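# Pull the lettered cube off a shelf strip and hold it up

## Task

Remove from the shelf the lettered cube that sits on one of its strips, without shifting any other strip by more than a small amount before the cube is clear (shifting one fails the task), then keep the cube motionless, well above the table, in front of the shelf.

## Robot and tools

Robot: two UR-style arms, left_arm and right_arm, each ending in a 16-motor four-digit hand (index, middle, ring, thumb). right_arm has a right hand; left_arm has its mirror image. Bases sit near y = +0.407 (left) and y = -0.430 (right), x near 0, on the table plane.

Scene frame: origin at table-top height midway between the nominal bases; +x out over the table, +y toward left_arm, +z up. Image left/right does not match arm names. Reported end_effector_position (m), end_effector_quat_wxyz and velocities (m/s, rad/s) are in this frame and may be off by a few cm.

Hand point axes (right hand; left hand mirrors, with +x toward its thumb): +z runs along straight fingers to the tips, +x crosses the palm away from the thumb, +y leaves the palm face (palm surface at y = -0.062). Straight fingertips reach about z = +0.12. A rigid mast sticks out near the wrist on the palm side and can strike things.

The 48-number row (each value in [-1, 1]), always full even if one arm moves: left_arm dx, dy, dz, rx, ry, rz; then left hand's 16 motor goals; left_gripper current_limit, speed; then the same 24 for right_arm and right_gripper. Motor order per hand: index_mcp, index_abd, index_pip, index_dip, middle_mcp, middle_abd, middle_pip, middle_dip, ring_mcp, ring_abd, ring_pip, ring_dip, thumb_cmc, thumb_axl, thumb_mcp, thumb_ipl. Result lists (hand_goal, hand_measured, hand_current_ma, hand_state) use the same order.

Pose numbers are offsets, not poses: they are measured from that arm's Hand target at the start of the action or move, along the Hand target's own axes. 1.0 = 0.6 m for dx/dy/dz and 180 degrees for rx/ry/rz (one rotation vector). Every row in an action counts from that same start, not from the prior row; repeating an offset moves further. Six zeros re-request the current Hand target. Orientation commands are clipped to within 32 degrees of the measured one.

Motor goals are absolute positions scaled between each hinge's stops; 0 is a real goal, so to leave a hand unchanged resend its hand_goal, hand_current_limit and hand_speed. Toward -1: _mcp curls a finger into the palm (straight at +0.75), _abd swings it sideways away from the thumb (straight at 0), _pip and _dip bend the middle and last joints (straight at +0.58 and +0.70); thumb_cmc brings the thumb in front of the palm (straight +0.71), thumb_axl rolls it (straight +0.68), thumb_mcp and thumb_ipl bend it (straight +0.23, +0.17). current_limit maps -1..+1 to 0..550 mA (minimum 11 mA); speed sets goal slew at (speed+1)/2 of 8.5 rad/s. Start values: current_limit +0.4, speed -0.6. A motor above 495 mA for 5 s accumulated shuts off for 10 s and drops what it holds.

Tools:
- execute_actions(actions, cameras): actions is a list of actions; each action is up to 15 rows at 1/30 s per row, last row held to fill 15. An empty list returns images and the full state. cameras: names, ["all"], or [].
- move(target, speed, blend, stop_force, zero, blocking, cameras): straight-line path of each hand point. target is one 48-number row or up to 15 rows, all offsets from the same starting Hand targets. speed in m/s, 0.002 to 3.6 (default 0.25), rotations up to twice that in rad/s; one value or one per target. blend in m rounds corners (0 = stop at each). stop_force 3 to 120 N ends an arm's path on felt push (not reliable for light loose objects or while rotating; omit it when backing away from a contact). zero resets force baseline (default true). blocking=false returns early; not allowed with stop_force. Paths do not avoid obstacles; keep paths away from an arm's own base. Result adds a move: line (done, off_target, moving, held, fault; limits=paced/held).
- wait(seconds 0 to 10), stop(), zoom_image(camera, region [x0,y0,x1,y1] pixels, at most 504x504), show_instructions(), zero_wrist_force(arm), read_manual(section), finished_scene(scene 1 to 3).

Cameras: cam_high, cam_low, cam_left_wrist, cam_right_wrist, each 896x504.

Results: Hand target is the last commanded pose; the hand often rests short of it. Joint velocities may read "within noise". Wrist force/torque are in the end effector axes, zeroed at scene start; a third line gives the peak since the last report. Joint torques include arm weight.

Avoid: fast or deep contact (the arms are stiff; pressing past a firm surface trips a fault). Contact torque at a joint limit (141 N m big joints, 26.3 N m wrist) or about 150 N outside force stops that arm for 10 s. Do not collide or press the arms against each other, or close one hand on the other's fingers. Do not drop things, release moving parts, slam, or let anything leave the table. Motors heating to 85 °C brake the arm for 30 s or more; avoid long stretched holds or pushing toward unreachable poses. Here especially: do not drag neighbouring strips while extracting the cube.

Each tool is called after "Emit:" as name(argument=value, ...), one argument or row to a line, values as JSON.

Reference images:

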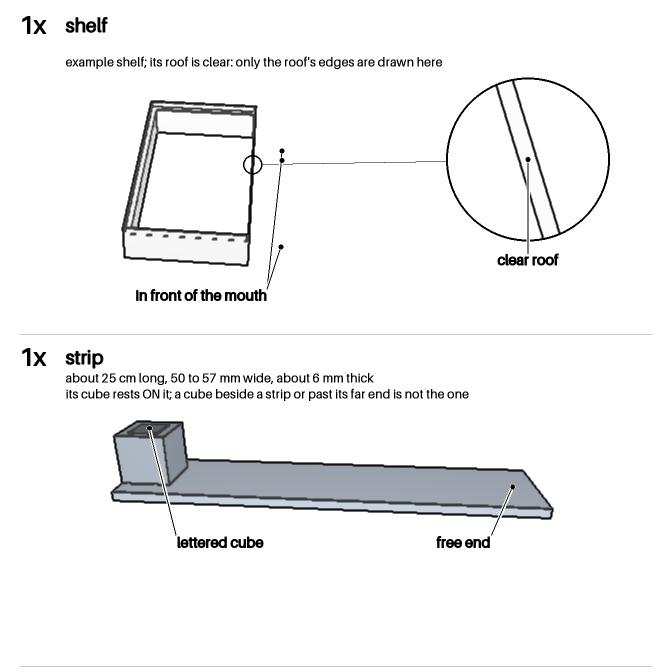

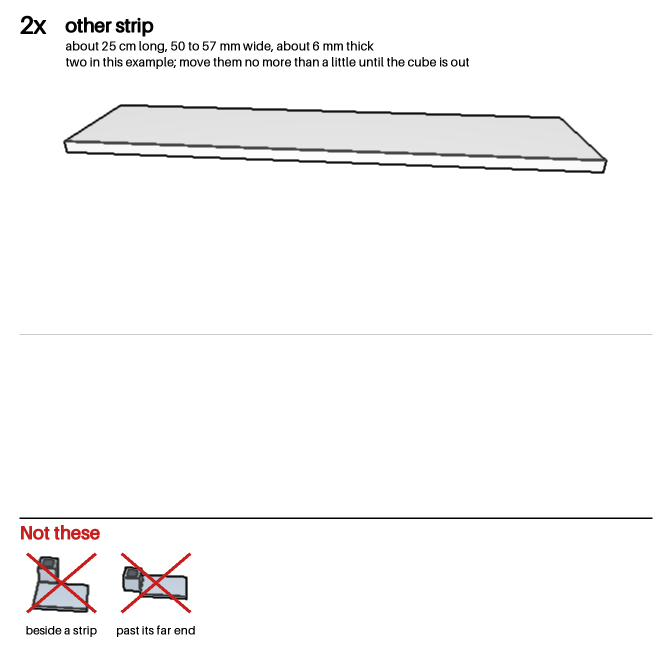

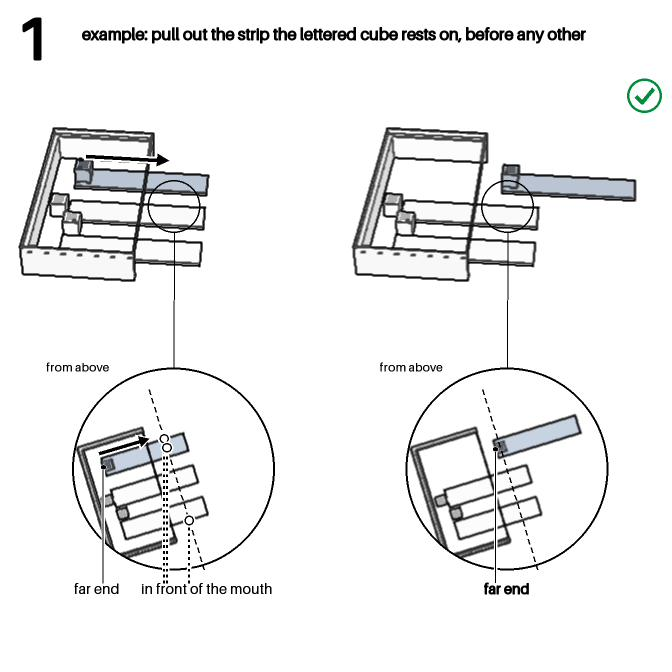

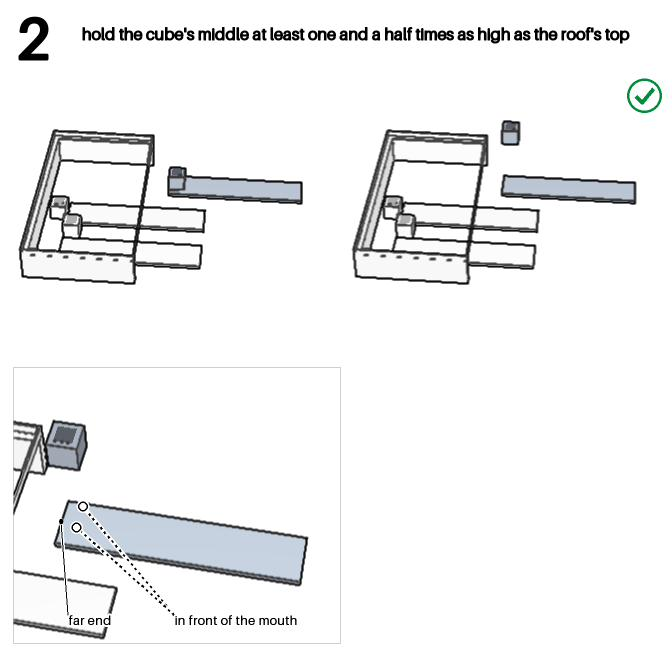

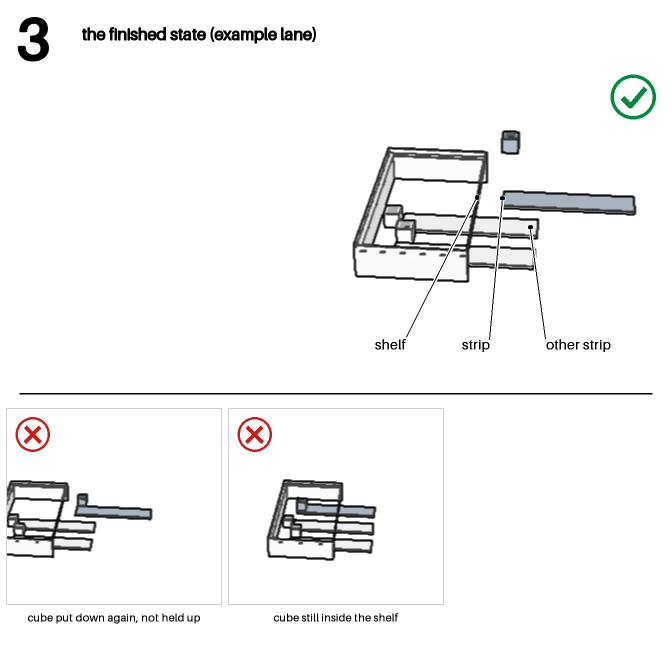

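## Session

Emit:
execute_actions(
  actions=[],
)

Emit:
zoom_image(
  camera="cam_low",
  region=[350, 150, 600, 400],
)

Emit:
zoom_image(
  camera="cam_high",
  region=[350, 150, 600, 400],
)

Scene clock: 0.00 s.
left_arm: end_effector_position=(+0.4934, +0.5712, +0.1771) hand_goal=(+0.754, +0.000, +0.576, +0.696, +0.754, +0.000, +0.576, +0.696, +0.754, +0.000, +0.576, +0.696, +0.714, +0.678, +0.226, +0.168) hand_measured=(+0.754, +0.000, +0.576, +0.696, +0.754, +0.000, +0.576, +0.696, +0.754, +0.000, +0.576, +0.696, +0.714, +0.678, +0.226, +0.168) hand_current_ma=(+0, +0, +0, +0, +0, +0, +0, +0, +0, +0, +0, +0, +0, +0, +0, +0) hand_state=(goal, goal, goal, goal, goal, goal, goal, goal, goal, goal, goal, goal, goal, goal, goal, goal) hand_current_limit=0.40 hand_speed=-0.60 end_effector_quat_wxyz=(+0.038, +0.917, -0.394, -0.049) | right_arm: end_effector_position=(+0.3101, -0.6879, +0.1849) hand_goal=(+0.754, +0.000, +0.576, +0.696, +0.754, +0.000, +0.576, +0.696, +0.754, +0.000, +0.576, +0.696, +0.714, +0.678, +0.226, +0.168) hand_measured=(+0.754, +0.000, +0.576, +0.696, +0.754, +0.000, +0.576, +0.696, +0.754, +0.000, +0.576, +0.696, +0.714, +0.678, +0.226, +0.168) hand_current_ma=(+0, +0, +0, +0, +0, +0, +0, +0, +0, +0, +0, +0, +0, +0, +0, +0) hand_state=(goal, goal, goal, goal, goal, goal, goal, goal, goal, goal, goal, goal, goal, goal, goal, goal) hand_current_limit=0.40 hand_speed=-0.60 end_effector_quat_wxyz=(-0.161, -0.248, +0.955, -0.020)
Joint positions: left_arm=[3.815 -1.874 -1.687 -1.266 1.618 -3.256] | right_arm=[-0.947 -1.442 1.886 -1.916 -1.883 3.318]
Joint velocities: within noise
Joint torques (N m): no reading
Wrist force (N): no reading
Wrist torque (N m): no reading
Wrist force, peak (N): no reading
Hand target: left_arm +0.4934, +0.5712, +0.1771; +0.038, +0.917, -0.394, -0.049 | right_arm +0.3101, -0.6879, +0.1849; -0.161, -0.248, +0.955, -0.020
camera_calibration:
cam_left_wrist: T_world_to_cam=[[-0.0879321, 0.995947, 0.0188884, -0.572451], [0.757668, 0.0545603, 0.650355, -0.566488], [0.646689, 0.0714983, -0.759395, -0.101695], [0, 0, 0, 1]] pos_world=[0.444638, 0.60831, 0.302005]
cam_right_wrist: T_world_to_cam=[[0.31631, 0.922196, -0.222493, 0.614132], [0.824134, -0.150968, 0.545905, -0.511972], [0.469842, -0.356039, -0.807765, -0.113139], [0, 0, 0, 1]] pos_world=[0.280834, -0.683923, 0.324739]

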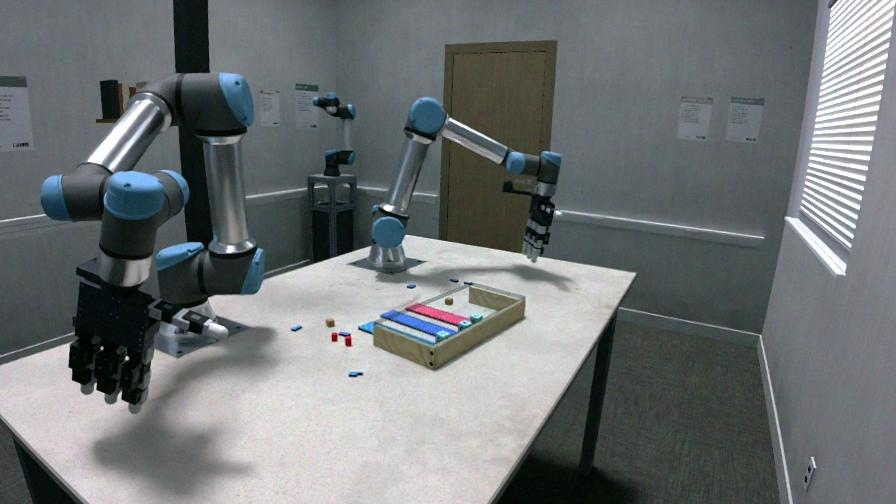

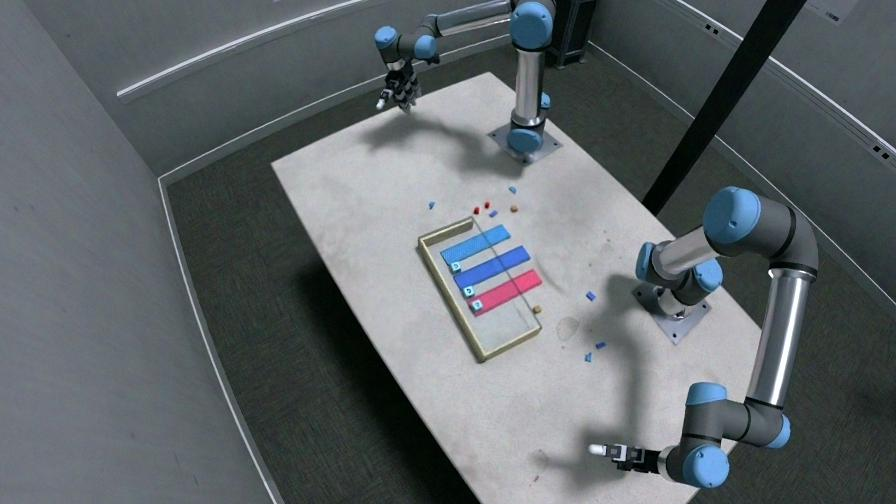

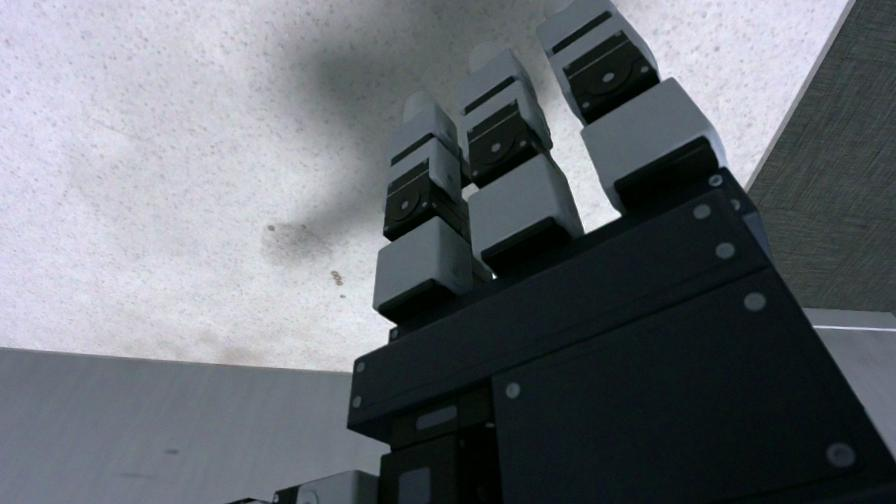

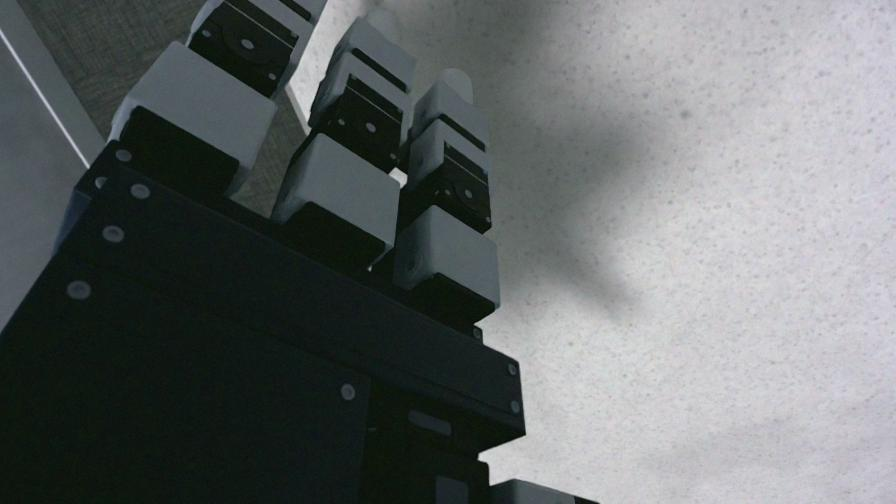

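Scaled by 2.016 from the camera's 896x504 image, which has a finer 1280x720 frame.

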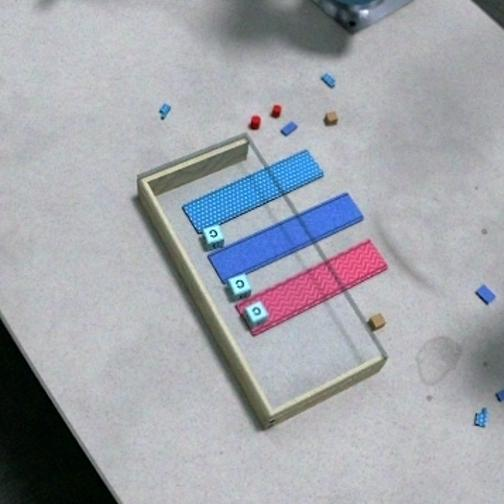

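Scaled by 2.016 from the camera's 896x504 image, which has a finer 1280x720 frame.

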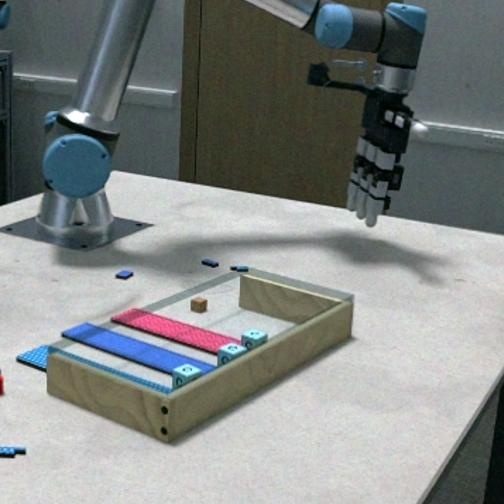

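Emit:
zoom_image(
  camera="cam_low",
  region=[425, 240, 505, 320],
)

Emit:
zoom_image(
  camera="cam_high",
  region=[400, 290, 500, 360],
)

Emit:
zoom_image(
  camera="cam_low",
  region=[460, 210, 560, 310],
)

Scaled by 6.300 from the camera's 896x504 image, which has a finer 1280x720 frame.

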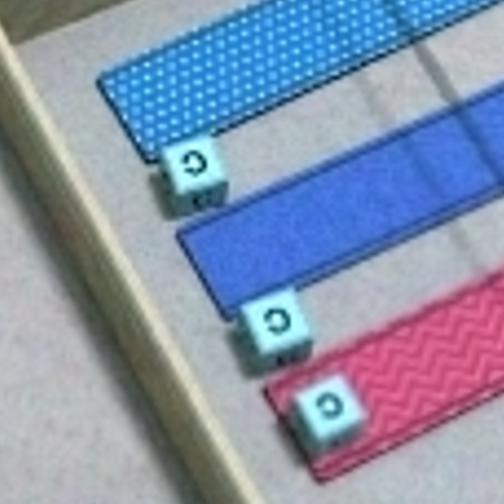

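Scaled by 5.040 from the camera's 896x504 image, which has a finer 1280x720 frame.

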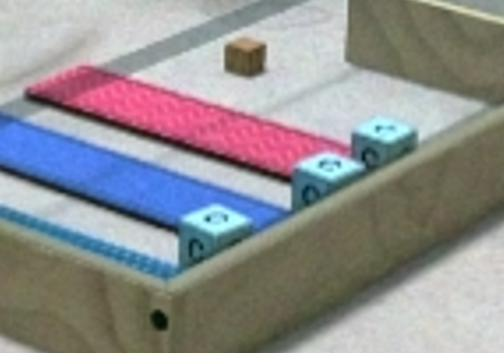

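Scaled by 5.040 from the camera's 896x504 image, which has a finer 1280x720 frame.

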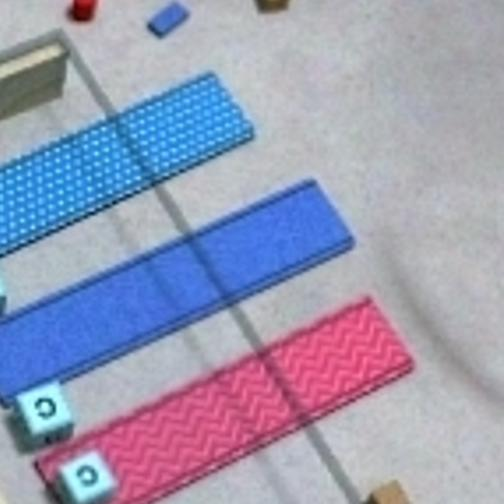

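Emit:
move(
  target=[
    [0.2153,0.3597,-0.0458,0.0413,-0.0225,0.6380, 0.3425,-0.083,0.1387,0.6957,0.3425,0.083,0.1387,0.6957,-0.342,0,-0.445,0.261,0.714,0.678,0.226,0.168,0.4,-0.6, 0,0,0,0,0,0, 0.754,0,0.576,0.696,0.754,0,0.576,0.696,0.754,0,0.576,0.696,0.714,0.678,0.226,0.168,0.4,-0.6],
    [0.4875,0.7182,0.0945,-0.0033,0.0492,-0.7195, 0.3425,-0.083,0.1387,0.6957,0.3425,0.083,0.1387,0.6957,-0.342,0,-0.445,0.261,0.714,0.678,0.226,0.168,0.4,-0.6, 0,0,0,0,0,0, 0.754,0,0.576,0.696,0.754,0,0.576,0.696,0.754,0,0.576,0.696,0.714,0.678,0.226,0.168,0.4,-0.6],
  ],
  speed=0.4,
  blend=[0.05,0],
  cameras=["cam_low","cam_high"],
)

Emit:
zoom_image(
  camera="cam_low",
  region=[480, 220, 580, 320],
)

Emit:
zoom_image(
  camera="cam_high",
  region=[370, 220, 490, 340],
)

Scene clock: 9.60 s.
left_arm: end_effector_position=(+0.3767, +0.0612, +0.1499) hand_goal=(+0.342, -0.082, +0.138, +0.696, +0.342, +0.084, +0.138, +0.696, -0.342, +0.000, -0.444, +0.262, +0.714, +0.678, +0.226, +0.168) hand_measured=(+0.354, -0.078, +0.144, +0.696, +0.354, +0.080, +0.146, +0.696, -0.324, +0.000, -0.440, +0.264, +0.714, +0.678, +0.224, +0.168) hand_current_ma=(+15, +2, +6, +0, +16, -2, +6, +0, +28, +0, +3, +2, +0, +0, -2, +0) hand_state=(goal, goal, goal, goal, goal, goal, goal, goal, goal, goal, goal, goal, goal, goal, goal, goal) hand_current_limit=0.40 hand_speed=-0.60 end_effector_quat_wxyz=(+0.000, +0.748, +0.664, +0.000) | right_arm: end_effector_position=(+0.3101, -0.6879, +0.1849) hand_goal=(+0.754, +0.000, +0.576, +0.696, +0.754, +0.000, +0.576, +0.696, +0.754, +0.000, +0.576, +0.696, +0.714, +0.678, +0.226, +0.168) hand_measured=(+0.754, +0.000, +0.576, +0.696, +0.754, +0.000, +0.576, +0.696, +0.754, +0.000, +0.576, +0.696, +0.714, +0.678, +0.224, +0.168) hand_current_ma=(-1, +0, +1, +0, -1, +0, +1, +0, -1, +0, +1, +0, +0, -1, -3, +0) hand_state=(goal, goal, goal, goal, goal, goal, goal, goal, goal, goal, goal, goal, goal, goal, goal, goal) hand_current_limit=0.40 hand_speed=-0.60 end_effector_quat_wxyz=(-0.161, -0.248, +0.955, -0.020)
Joint positions: left_arm=[2.543 -1.562 -2.139 -1.011 1.571 -0.506] | right_arm=[-0.947 -1.442 1.886 -1.916 -1.883 3.318]
Joint torques (N m): left_arm=[-8.27 11.85 11.86 3.97 -1.41 2.21] | right_arm=[-0.67 -29.87 -20.21 -2.26 -0.17 -0.09]
Wrist force (N): left_arm=[-0.5 0.0 -0.2] | right_arm=[0.1 0.5 -0.4]
Wrist torque (N m): left_arm=[0.12 0.02 -0.05] | right_arm=[0.09 0.00 0.01]
Wrist force, peak (N): left_arm=[-0.7 0.7 0.2] | right_arm=[0.1 0.7 -0.5]
Hand target: left_arm +0.3767, +0.0612, +0.1499; +0.000, +0.748, +0.664, +0.000 | right_arm +0.3101, -0.6879, +0.1849; -0.161, -0.248, +0.955, -0.020
Off the commanded pose: left_arm 0.000 m, 0 deg | right_arm 0.000 m, 0 deg.
move: done
Images, in order (width x height): cam_high 896x504, cam_low 896x504.

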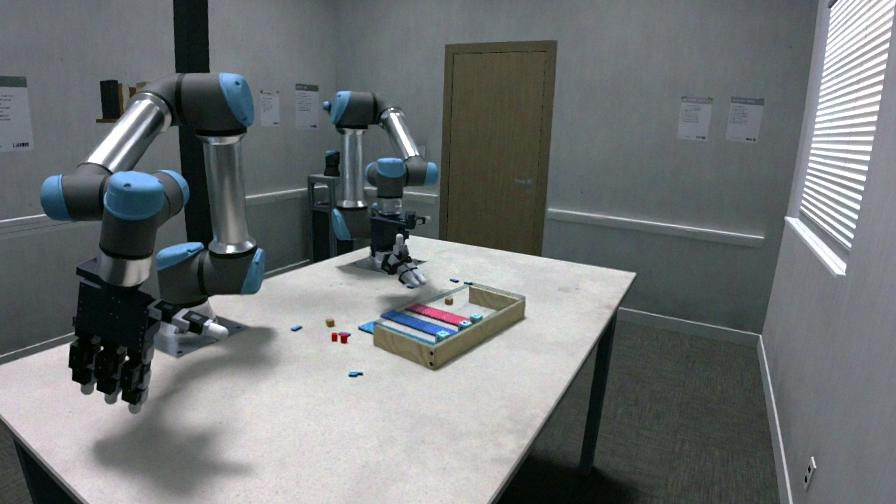

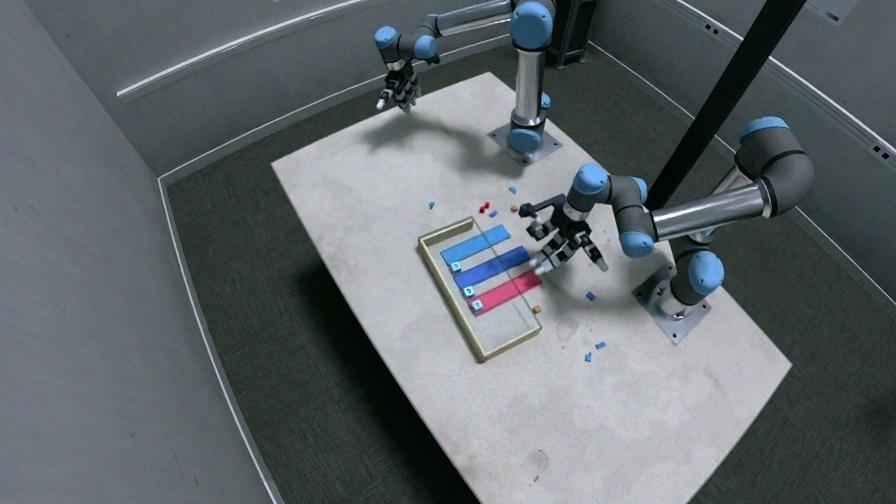

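Scaled by 5.040 from the camera's 896x504 image, which has a finer 1280x720 frame.

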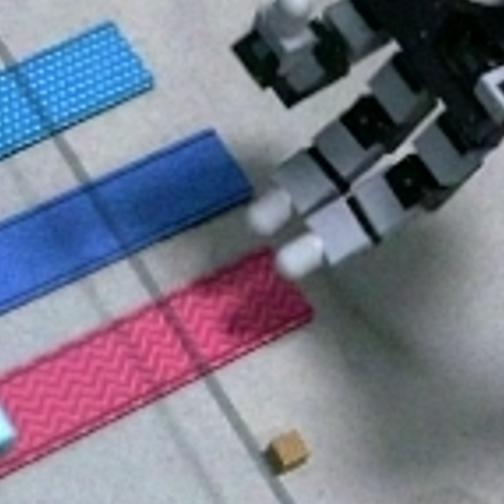

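Scaled by 4.200 from the camera's 896x504 image, which has a finer 1280x720 frame.

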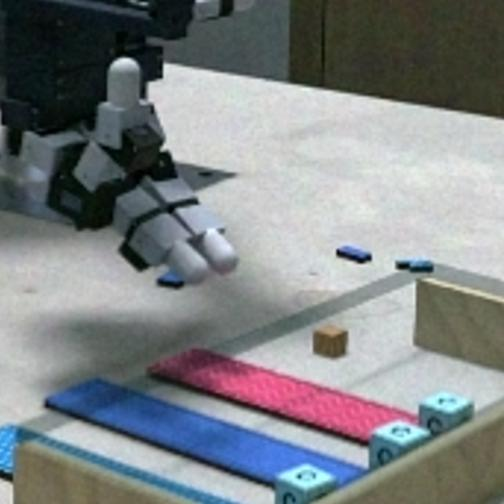

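Emit:
move(
  target=[
    [0,0.0167,0.1033,0,0,0, 0.3425,-0.083,0.1387,0.6957,0.3425,0.083,0.1387,0.6957,-0.342,0,-0.445,0.261,0.714,0.678,0.226,0.168,0.4,-0.6, 0,0,0,0,0,0, 0.754,0,0.576,0.696,0.754,0,0.576,0.696,0.754,0,0.576,0.696,0.714,0.678,0.226,0.168,0.4,-0.6],
    [0,0.0067,0.1292,0,0,0, 0.3425,-0.083,0.1387,0.6957,0.3425,0.083,0.1387,0.6957,-0.342,0,-0.445,0.261,0.714,0.678,0.226,0.168,0.4,-0.6, 0,0,0,0,0,0, 0.754,0,0.576,0.696,0.754,0,0.576,0.696,0.754,0,0.576,0.696,0.714,0.678,0.226,0.168,0.4,-0.6],
    [0,-0.07,0.1292,0,0,0, 0.3425,-0.083,0.1387,0.6957,0.3425,0.083,0.1387,0.6957,-0.342,0,-0.445,0.261,0.714,0.678,0.226,0.168,0.4,-0.6, 0,0,0,0,0,0, 0.754,0,0.576,0.696,0.754,0,0.576,0.696,0.754,0,0.576,0.696,0.714,0.678,0.226,0.168,0.4,-0.6],
  ],
  speed=[0.1,0.03,0.06],
  cameras=["cam_low"],
)

Emit:
zoom_image(
  camera="cam_low",
  region=[450, 210, 570, 330],
)

Scene clock: 14.03 s.
left_arm: end_effector_position=(+0.3352, +0.0662, +0.0724) hand_goal=(+0.342, -0.082, +0.138, +0.696, +0.342, +0.084, +0.138, +0.696, -0.342, +0.000, -0.444, +0.262, +0.714, +0.678, +0.226, +0.168) hand_measured=(+0.296, -0.080, +0.110, +0.688, +0.296, +0.082, +0.110, +0.688, -0.324, +0.000, -0.440, +0.264, +0.714, +0.678, +0.224, +0.168) hand_current_ma=(-103, +1, -46, -8, -105, -1, -45, -7, +27, +0, +3, +2, +0, +0, -2, +0) hand_state=(blocked, goal, blocked, goal, blocked, goal, blocked, goal, goal, goal, goal, goal, goal, goal, goal, goal) hand_current_limit=0.40 hand_speed=-0.60 end_effector_quat_wxyz=(+0.000, +0.748, +0.664, +0.000) | right_arm: end_effector_position=(+0.3101, -0.6879, +0.1849) hand_goal=(+0.754, +0.000, +0.576, +0.696, +0.754, +0.000, +0.576, +0.696, +0.754, +0.000, +0.576, +0.696, +0.714, +0.678, +0.226, +0.168) hand_measured=(+0.754, +0.000, +0.576, +0.696, +0.754, +0.000, +0.576, +0.696, +0.754, +0.000, +0.576, +0.696, +0.714, +0.678, +0.224, +0.168) hand_current_ma=(-1, +0, +1, +0, -1, +0, +1, +0, -1, +0, +1, +0, +0, -1, -3, +0) hand_state=(goal, goal, goal, goal, goal, goal, goal, goal, goal, goal, goal, goal, goal, goal, goal, goal) hand_current_limit=0.40 hand_speed=-0.60 end_effector_quat_wxyz=(-0.161, -0.248, +0.955, -0.020)
Joint positions: left_arm=[2.492 -1.641 -2.313 -0.758 1.571 -0.556] | right_arm=[-0.947 -1.442 1.886 -1.916 -1.883 3.318]
Joint torques (N m): left_arm=[-7.96 27.77 7.58 3.76 -0.64 -2.08] | right_arm=[-0.2 -30.23 -20.5 -2.22 -0.09 -0.03]
Wrist force (N): left_arm=[-0.3 0.8 -2.4] | right_arm=[0.2 0.3 0.1]
Wrist torque (N m): left_arm=[0.05 0.02 0.11] | right_arm=[0.02 -0.02 0.02]
Wrist force, peak (N): left_arm=[-0.1 -9.1 -20.1] | right_arm=[-0.3 0.6 -0.2]
Hand target: left_arm +0.3350, +0.0662, +0.0724; +0.000, +0.748, +0.664, +0.000 | right_arm +0.3101, -0.6879, +0.1849; -0.161, -0.248, +0.955, -0.020
Off the commanded pose: left_arm 0.000 m, 0 deg | right_arm 0.000 m, 0 deg.
move: done
Images, in order (width x height): cam_low 896x504.

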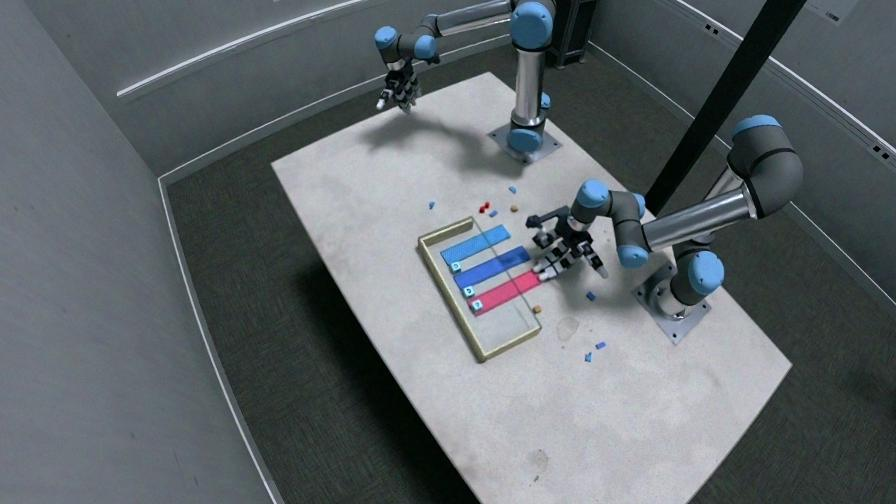

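Scaled by 4.200 from the camera's 896x504 image, which has a finer 1280x720 frame.

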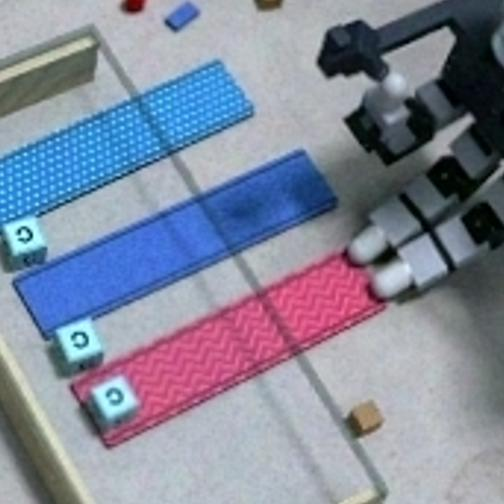

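Emit:
move(
  target=[
    [0,0.01,-0.0333,0,0,0, 0.3425,-0.083,0.1387,0.6957,0.3425,0.083,0.1387,0.6957,-0.342,0,-0.445,0.261,0.714,0.678,0.226,0.168,0.4,-0.6, 0,0,0,0,0,0, 0.754,0,0.576,0.696,0.754,0,0.576,0.696,0.754,0,0.576,0.696,0.714,0.678,0.226,0.168,0.4,-0.6],
    [0,0.0917,-0.0267,0,0,0, 0.3425,-0.083,0.1387,0.6957,0.3425,0.083,0.1387,0.6957,-0.342,0,-0.445,0.261,0.714,0.678,0.226,0.168,0.4,-0.6, 0,0,0,0,0,0, 0.754,0,0.576,0.696,0.754,0,0.576,0.696,0.754,0,0.576,0.696,0.714,0.678,0.226,0.168,0.4,-0.6],
    [0,0.0867,0.001,0,0,0, 0.3425,-0.083,0.1387,0.6957,0.3425,0.083,0.1387,0.6957,-0.342,0,-0.445,0.261,0.714,0.678,0.226,0.168,0.4,-0.6, 0,0,0,0,0,0, 0.754,0,0.576,0.696,0.754,0,0.576,0.696,0.754,0,0.576,0.696,0.714,0.678,0.226,0.168,0.4,-0.6],
  ],
  speed=[0.06,0.1,0.02],
  cameras=["cam_low"],
)

Emit:
zoom_image(
  camera="cam_low",
  region=[450, 210, 570, 330],
)

Scene clock: 18.90 s.
left_arm: end_effector_position=(+0.3867, +0.0600, +0.0719) hand_goal=(+0.342, -0.082, +0.138, +0.696, +0.342, +0.084, +0.138, +0.696, -0.342, +0.000, -0.444, +0.262, +0.714, +0.678, +0.226, +0.168) hand_measured=(+0.286, -0.074, +0.106, +0.694, +0.286, +0.080, +0.106, +0.694, -0.324, +0.000, -0.440, +0.264, +0.714, +0.678, +0.224, +0.168) hand_current_ma=(-136, +6, -58, -1, -137, -3, -56, -1, +27, +0, +3, +2, +0, +0, -2, +0) hand_state=(blocked, goal, blocked, goal, blocked, goal, blocked, goal, goal, goal, goal, goal, goal, goal, goal, goal) hand_current_limit=0.40 hand_speed=-0.60 end_effector_quat_wxyz=(+0.000, +0.748, +0.664, +0.000) | right_arm: end_effector_position=(+0.3101, -0.6879, +0.1849) hand_goal=(+0.754, +0.000, +0.576, +0.696, +0.754, +0.000, +0.576, +0.696, +0.754, +0.000, +0.576, +0.696, +0.714, +0.678, +0.226, +0.168) hand_measured=(+0.754, +0.000, +0.576, +0.696, +0.754, +0.000, +0.576, +0.696, +0.754, +0.000, +0.576, +0.696, +0.714, +0.678, +0.224, +0.168) hand_current_ma=(-1, +0, +1, +0, -1, +0, +1, +0, -1, +0, +1, +0, +0, -1, -3, +0) hand_state=(goal, goal, goal, goal, goal, goal, goal, goal, goal, goal, goal, goal, goal, goal, goal, goal) hand_current_limit=0.40 hand_speed=-0.60 end_effector_quat_wxyz=(-0.161, -0.248, +0.955, -0.020)
Joint positions: left_arm=[2.554 -1.719 -2.223 -0.77 1.571 -0.494] | right_arm=[-0.947 -1.442 1.886 -1.916 -1.883 3.318]
Joint torques (N m): left_arm=[-5.92 6.87 3.83 3.06 -0.77 -2.14] | right_arm=[-0.35 -29.76 -20.04 -2.14 -0.01 -0.09]
Wrist force (N): left_arm=[-0.2 -9.4 -21.3] | right_arm=[-0.1 0.3 -0.3]
Wrist torque (N m): left_arm=[0.67 0.09 0.13] | right_arm=[0.06 0.01 0.00]
Wrist force, peak (N): left_arm=[-0.2 -9.3 -21.5] | right_arm=[-0.5 0.4 -0.5]
Hand target: left_arm +0.3867, +0.0600, +0.0718; +0.000, +0.748, +0.664, +0.000 | right_arm +0.3101, -0.6879, +0.1849; -0.161, -0.248, +0.955, -0.020
Off the commanded pose: left_arm 0.000 m, 0 deg | right_arm 0.000 m, 0 deg.
move: done
Images, in order (width x height): cam_low 896x504.

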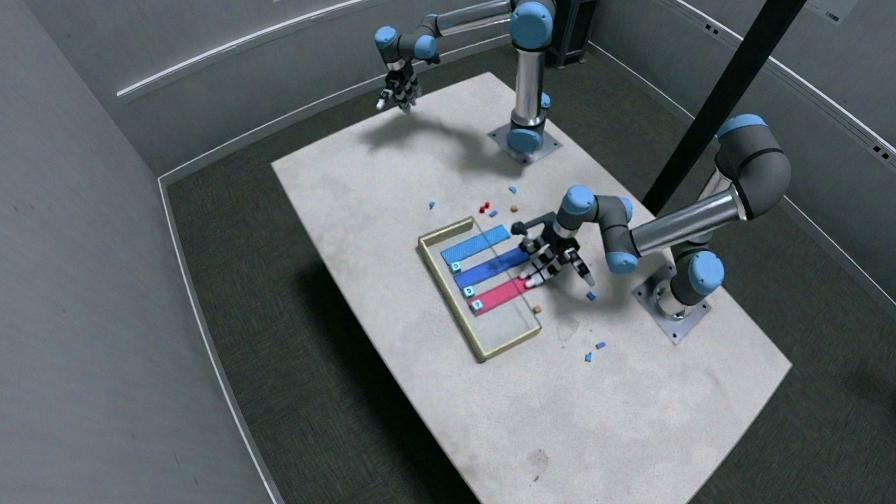

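Scaled by 4.200 from the camera's 896x504 image, which has a finer 1280x720 frame.

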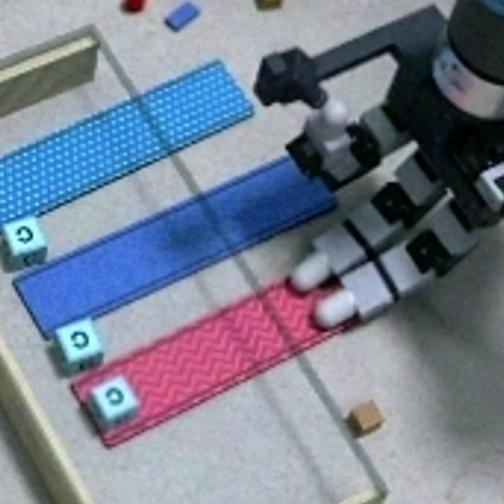

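Emit:
move(
  target=[
    [0,0,0,0,0,0, 0.6164,-0.083,0.3577,0.6957,0.6164,0.083,0.3577,0.6957,-0.342,0,-0.445,0.261,0.714,0.678,0.226,0.168,0.4,-0.6, 0,0,0,0,0,0, 0.754,0,0.576,0.696,0.754,0,0.576,0.696,0.754,0,0.576,0.696,0.714,0.678,0.226,0.168,0.4,-0.6],
    [0,-0.04,0,0,0,0, 0.6164,-0.083,0.3577,0.6957,0.6164,0.083,0.3577,0.6957,-0.342,0,-0.445,0.261,0.714,0.678,0.226,0.168,0.4,-0.6, 0,0,0,0,0,0, 0.754,0,0.576,0.696,0.754,0,0.576,0.696,0.754,0,0.576,0.696,0.714,0.678,0.226,0.168,0.4,-0.6],
  ],
  speed=[0.05,0.04],
  cameras=["cam_low"],
)

Emit:
zoom_image(
  camera="cam_low",
  region=[450, 210, 570, 330],
)

Scene clock: 20.87 s.
left_arm: end_effector_position=(+0.3630, +0.0628, +0.0718) hand_goal=(+0.616, -0.082, +0.358, +0.696, +0.616, +0.084, +0.358, +0.696, -0.342, +0.000, -0.444, +0.262, +0.714, +0.678, +0.226, +0.168) hand_measured=(+0.286, -0.080, +0.144, +0.666, +0.284, +0.082, +0.146, +0.668, -0.324, +0.000, -0.440, +0.264, +0.714, +0.678, +0.224, +0.168) hand_current_ma=(-385, +0, -385, -54, -385, +0, -385, -49, +26, +0, +3, +2, +0, +0, -2, +0) hand_state=(blocked, goal, blocked, blocked, blocked, goal, blocked, blocked, goal, goal, goal, goal, goal, goal, goal, goal) hand_current_limit=0.40 hand_speed=-0.60 end_effector_quat_wxyz=(+0.000, +0.748, +0.664, +0.000) | right_arm: end_effector_position=(+0.3101, -0.6879, +0.1849) hand_goal=(+0.754, +0.000, +0.576, +0.696, +0.754, +0.000, +0.576, +0.696, +0.754, +0.000, +0.576, +0.696, +0.714, +0.678, +0.226, +0.168) hand_measured=(+0.754, +0.000, +0.576, +0.696, +0.754, +0.000, +0.576, +0.696, +0.754, +0.000, +0.576, +0.696, +0.714, +0.678, +0.224, +0.168) hand_current_ma=(-1, +0, +1, +0, -1, +0, +1, +0, -1, +0, +1, +0, +0, -1, -3, +0) hand_state=(goal, goal, goal, goal, goal, goal, goal, goal, goal, goal, goal, goal, goal, goal, goal, goal) hand_current_limit=0.40 hand_speed=-0.60 end_effector_quat_wxyz=(-0.161, -0.248, +0.955, -0.020)
Joint positions: left_arm=[2.527 -1.684 -2.266 -0.762 1.571 -0.521] | right_arm=[-0.947 -1.442 1.886 -1.916 -1.883 3.318]
Joint torques (N m): left_arm=[-8.87 25.43 4.56 2 1.21 -2.78] | right_arm=[-0.54 -30.09 -20.66 -2.15 -0.09 -0.02]
Wrist force (N): left_arm=[0.1 3.5 -7.5] | right_arm=[-0.1 0.5 -0.3]
Wrist torque (N m): left_arm=[-0.17 -0.02 0.14] | right_arm=[0.09 0.01 0.01]
Wrist force, peak (N): left_arm=[0.2 -6.1 -26.6] | right_arm=[-0.5 0.5 -0.4]
Hand target: left_arm +0.3629, +0.0629, +0.0718; +0.000, +0.748, +0.664, +0.000 | right_arm +0.3101, -0.6879, +0.1849; -0.161, -0.248, +0.955, -0.020
Off the commanded pose: left_arm 0.000 m, 0 deg | right_arm 0.000 m, 0 deg.
move: done
Images, in order (width x height): cam_low 896x504.

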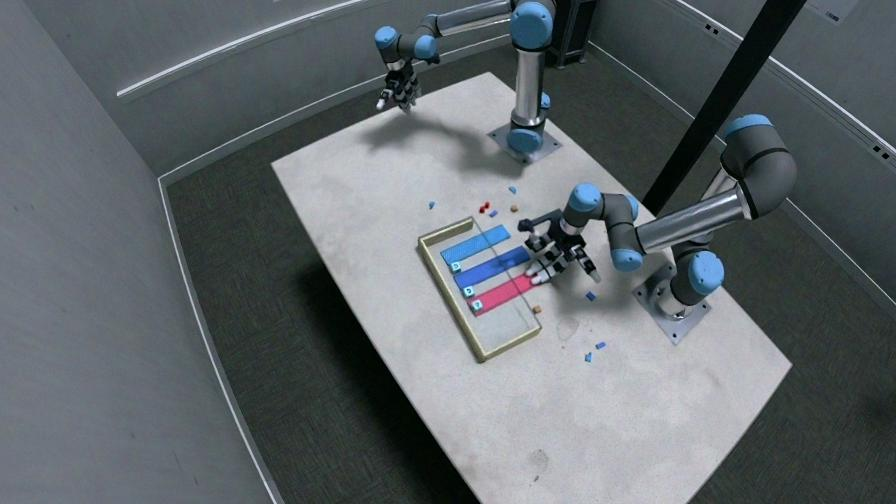

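Scaled by 4.200 from the camera's 896x504 image, which has a finer 1280x720 frame.

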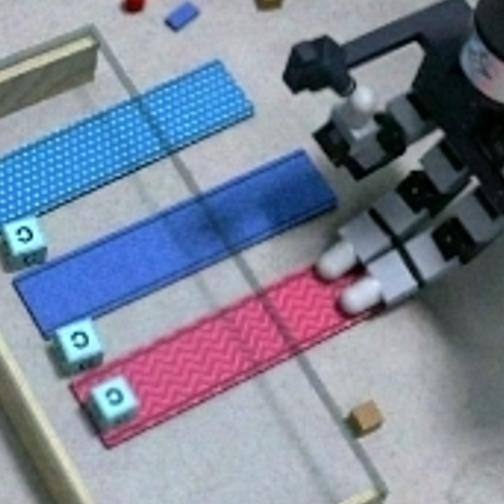

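Emit:
move(
  target=[
    [0,0,-0.15,0,0,0, 0.3425,-0.083,0.1387,0.6957,0.3425,0.083,0.1387,0.6957,-0.342,0,-0.445,0.261,0.714,0.678,0.226,0.168,0.4,-0.6, 0,0,0,0,0,0, 0.754,0,0.576,0.696,0.754,0,0.576,0.696,0.754,0,0.576,0.696,0.714,0.678,0.226,0.168,0.4,-0.6],
    [0,0.1768,-0.15,0,0,0, 0.754,0.25,0.576,0.696,0.754,-0.25,0.576,0.696,-0.342,0,-0.445,0.261,0.714,0.678,0.226,0.168,0.4,-0.6, 0,0,0,0,0,0, 0.754,0,0.576,0.696,0.754,0,0.576,0.696,0.754,0,0.576,0.696,0.714,0.678,0.226,0.168,0.4,-0.6],
    [0,0.1768,-0.105,0,0,0, 0.754,0.25,0.576,0.696,0.754,-0.25,0.576,0.696,-0.342,0,-0.445,0.261,0.714,0.678,0.226,0.168,0.4,-0.6, 0,0,0,0,0,0, 0.754,0,0.576,0.696,0.754,0,0.576,0.696,0.754,0,0.576,0.696,0.714,0.678,0.226,0.168,0.4,-0.6],
  ],
  speed=[0.1,0.12,0.06],
  cameras=["cam_low","cam_high"],
)

Emit:
zoom_image(
  camera="cam_low",
  region=[490, 220, 570, 300],
)

Emit:
zoom_image(
  camera="cam_high",
  region=[370, 260, 450, 340],
)

Scene clock: 27.77 s.
left_arm: end_effector_position=(+0.4681, +0.0502, +0.1349) hand_goal=(+0.754, +0.250, +0.576, +0.696, +0.754, -0.250, +0.576, +0.696, -0.342, +0.000, -0.444, +0.262, +0.714, +0.678, +0.226, +0.168) hand_measured=(+0.750, +0.246, +0.574, +0.694, +0.490, -0.272, -0.022, +0.628, -0.326, +0.000, -0.440, +0.264, +0.714, +0.678, +0.222, +0.168) hand_current_ma=(-2, -3, -2, -2, -385, -29, -385, -165, +23, +0, +3, +2, +0, +0, -3, +0) hand_state=(goal, goal, goal, goal, blocked, blocked, blocked, blocked, goal, goal, goal, goal, goal, goal, goal, goal) hand_current_limit=0.40 hand_speed=-0.60 end_effector_quat_wxyz=(+0.000, +0.748, +0.664, +0.000) | right_arm: end_effector_position=(+0.3101, -0.6879, +0.1849) hand_goal=(+0.754, +0.000, +0.576, +0.696, +0.754, +0.000, +0.576, +0.696, +0.754, +0.000, +0.576, +0.696, +0.714, +0.678, +0.226, +0.168) hand_measured=(+0.754, +0.000, +0.576, +0.696, +0.754, +0.000, +0.576, +0.696, +0.754, +0.000, +0.576, +0.696, +0.714, +0.678, +0.224, +0.168) hand_current_ma=(-1, +0, +1, +0, -1, +0, +1, +0, -1, +0, +1, +0, +0, -1, -3, +0) hand_state=(goal, goal, goal, goal, goal, goal, goal, goal, goal, goal, goal, goal, goal, goal, goal, goal) hand_current_limit=0.40 hand_speed=-0.60 end_effector_quat_wxyz=(-0.161, -0.248, +0.955, -0.020)
Joint positions: left_arm=[2.632 -1.742 -1.985 -0.984 1.571 -0.417] | right_arm=[-0.947 -1.442 1.886 -1.916 -1.883 3.318]
Joint torques (N m): left_arm=[8.28 10.42 8.06 3.75 1.73 2.05] | right_arm=[-0.23 -30.27 -20.17 -2.1 0.06 0.04]
Wrist force (N): left_arm=[3.0 -9.7 -14.5] | right_arm=[0.2 0.2 -0.3]
Wrist torque (N m): left_arm=[0.33 -0.49 0.38] | right_arm=[0.05 -0.02 0.03]
Wrist force, peak (N): left_arm=[8.9 -32.4 -48.4] | right_arm=[-0.1 0.6 -0.6]
Hand target: left_arm +0.4681, +0.0502, +0.1349; +0.000, +0.748, +0.664, +0.000 | right_arm +0.3101, -0.6879, +0.1849; -0.161, -0.248, +0.955, -0.020
Off the commanded pose: left_arm 0.000 m, 0 deg | right_arm 0.000 m, 0 deg.
move: done
Images, in order (width x height): cam_high 896x504, cam_low 896x504.

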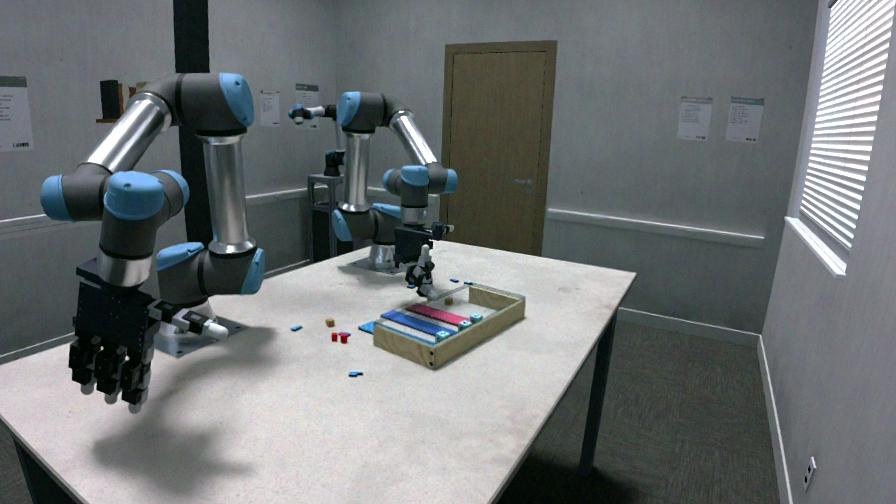

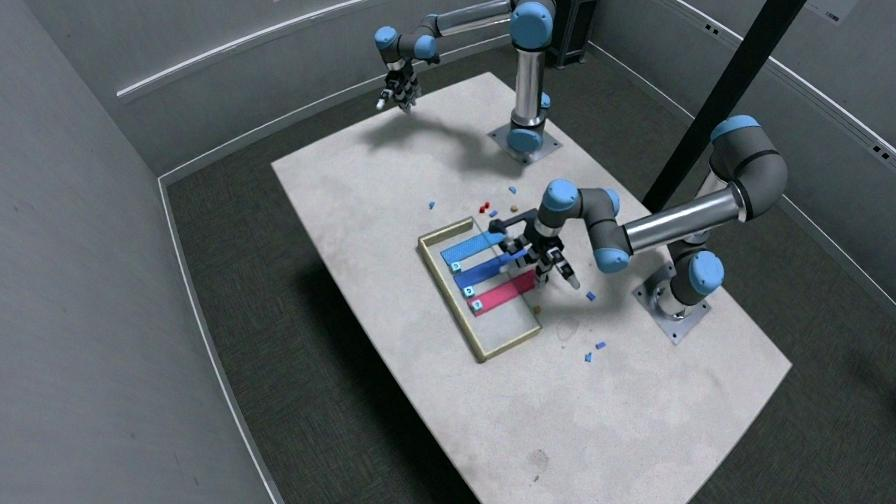

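Scaled by 6.300 from the camera's 896x504 image, which has a finer 1280x720 frame.

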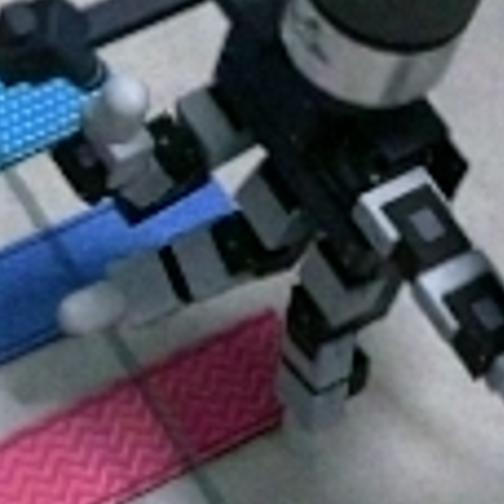

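Scaled by 6.300 from the camera's 896x504 image, which has a finer 1280x720 frame.

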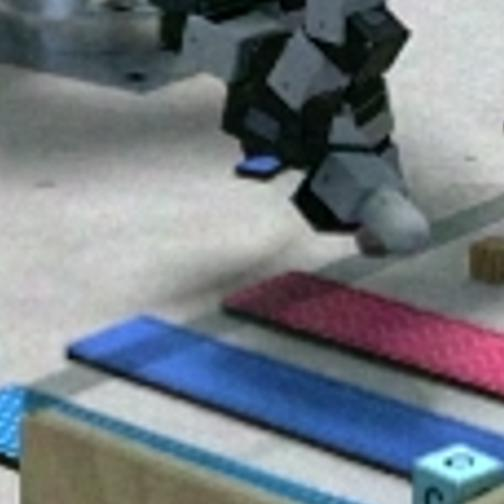

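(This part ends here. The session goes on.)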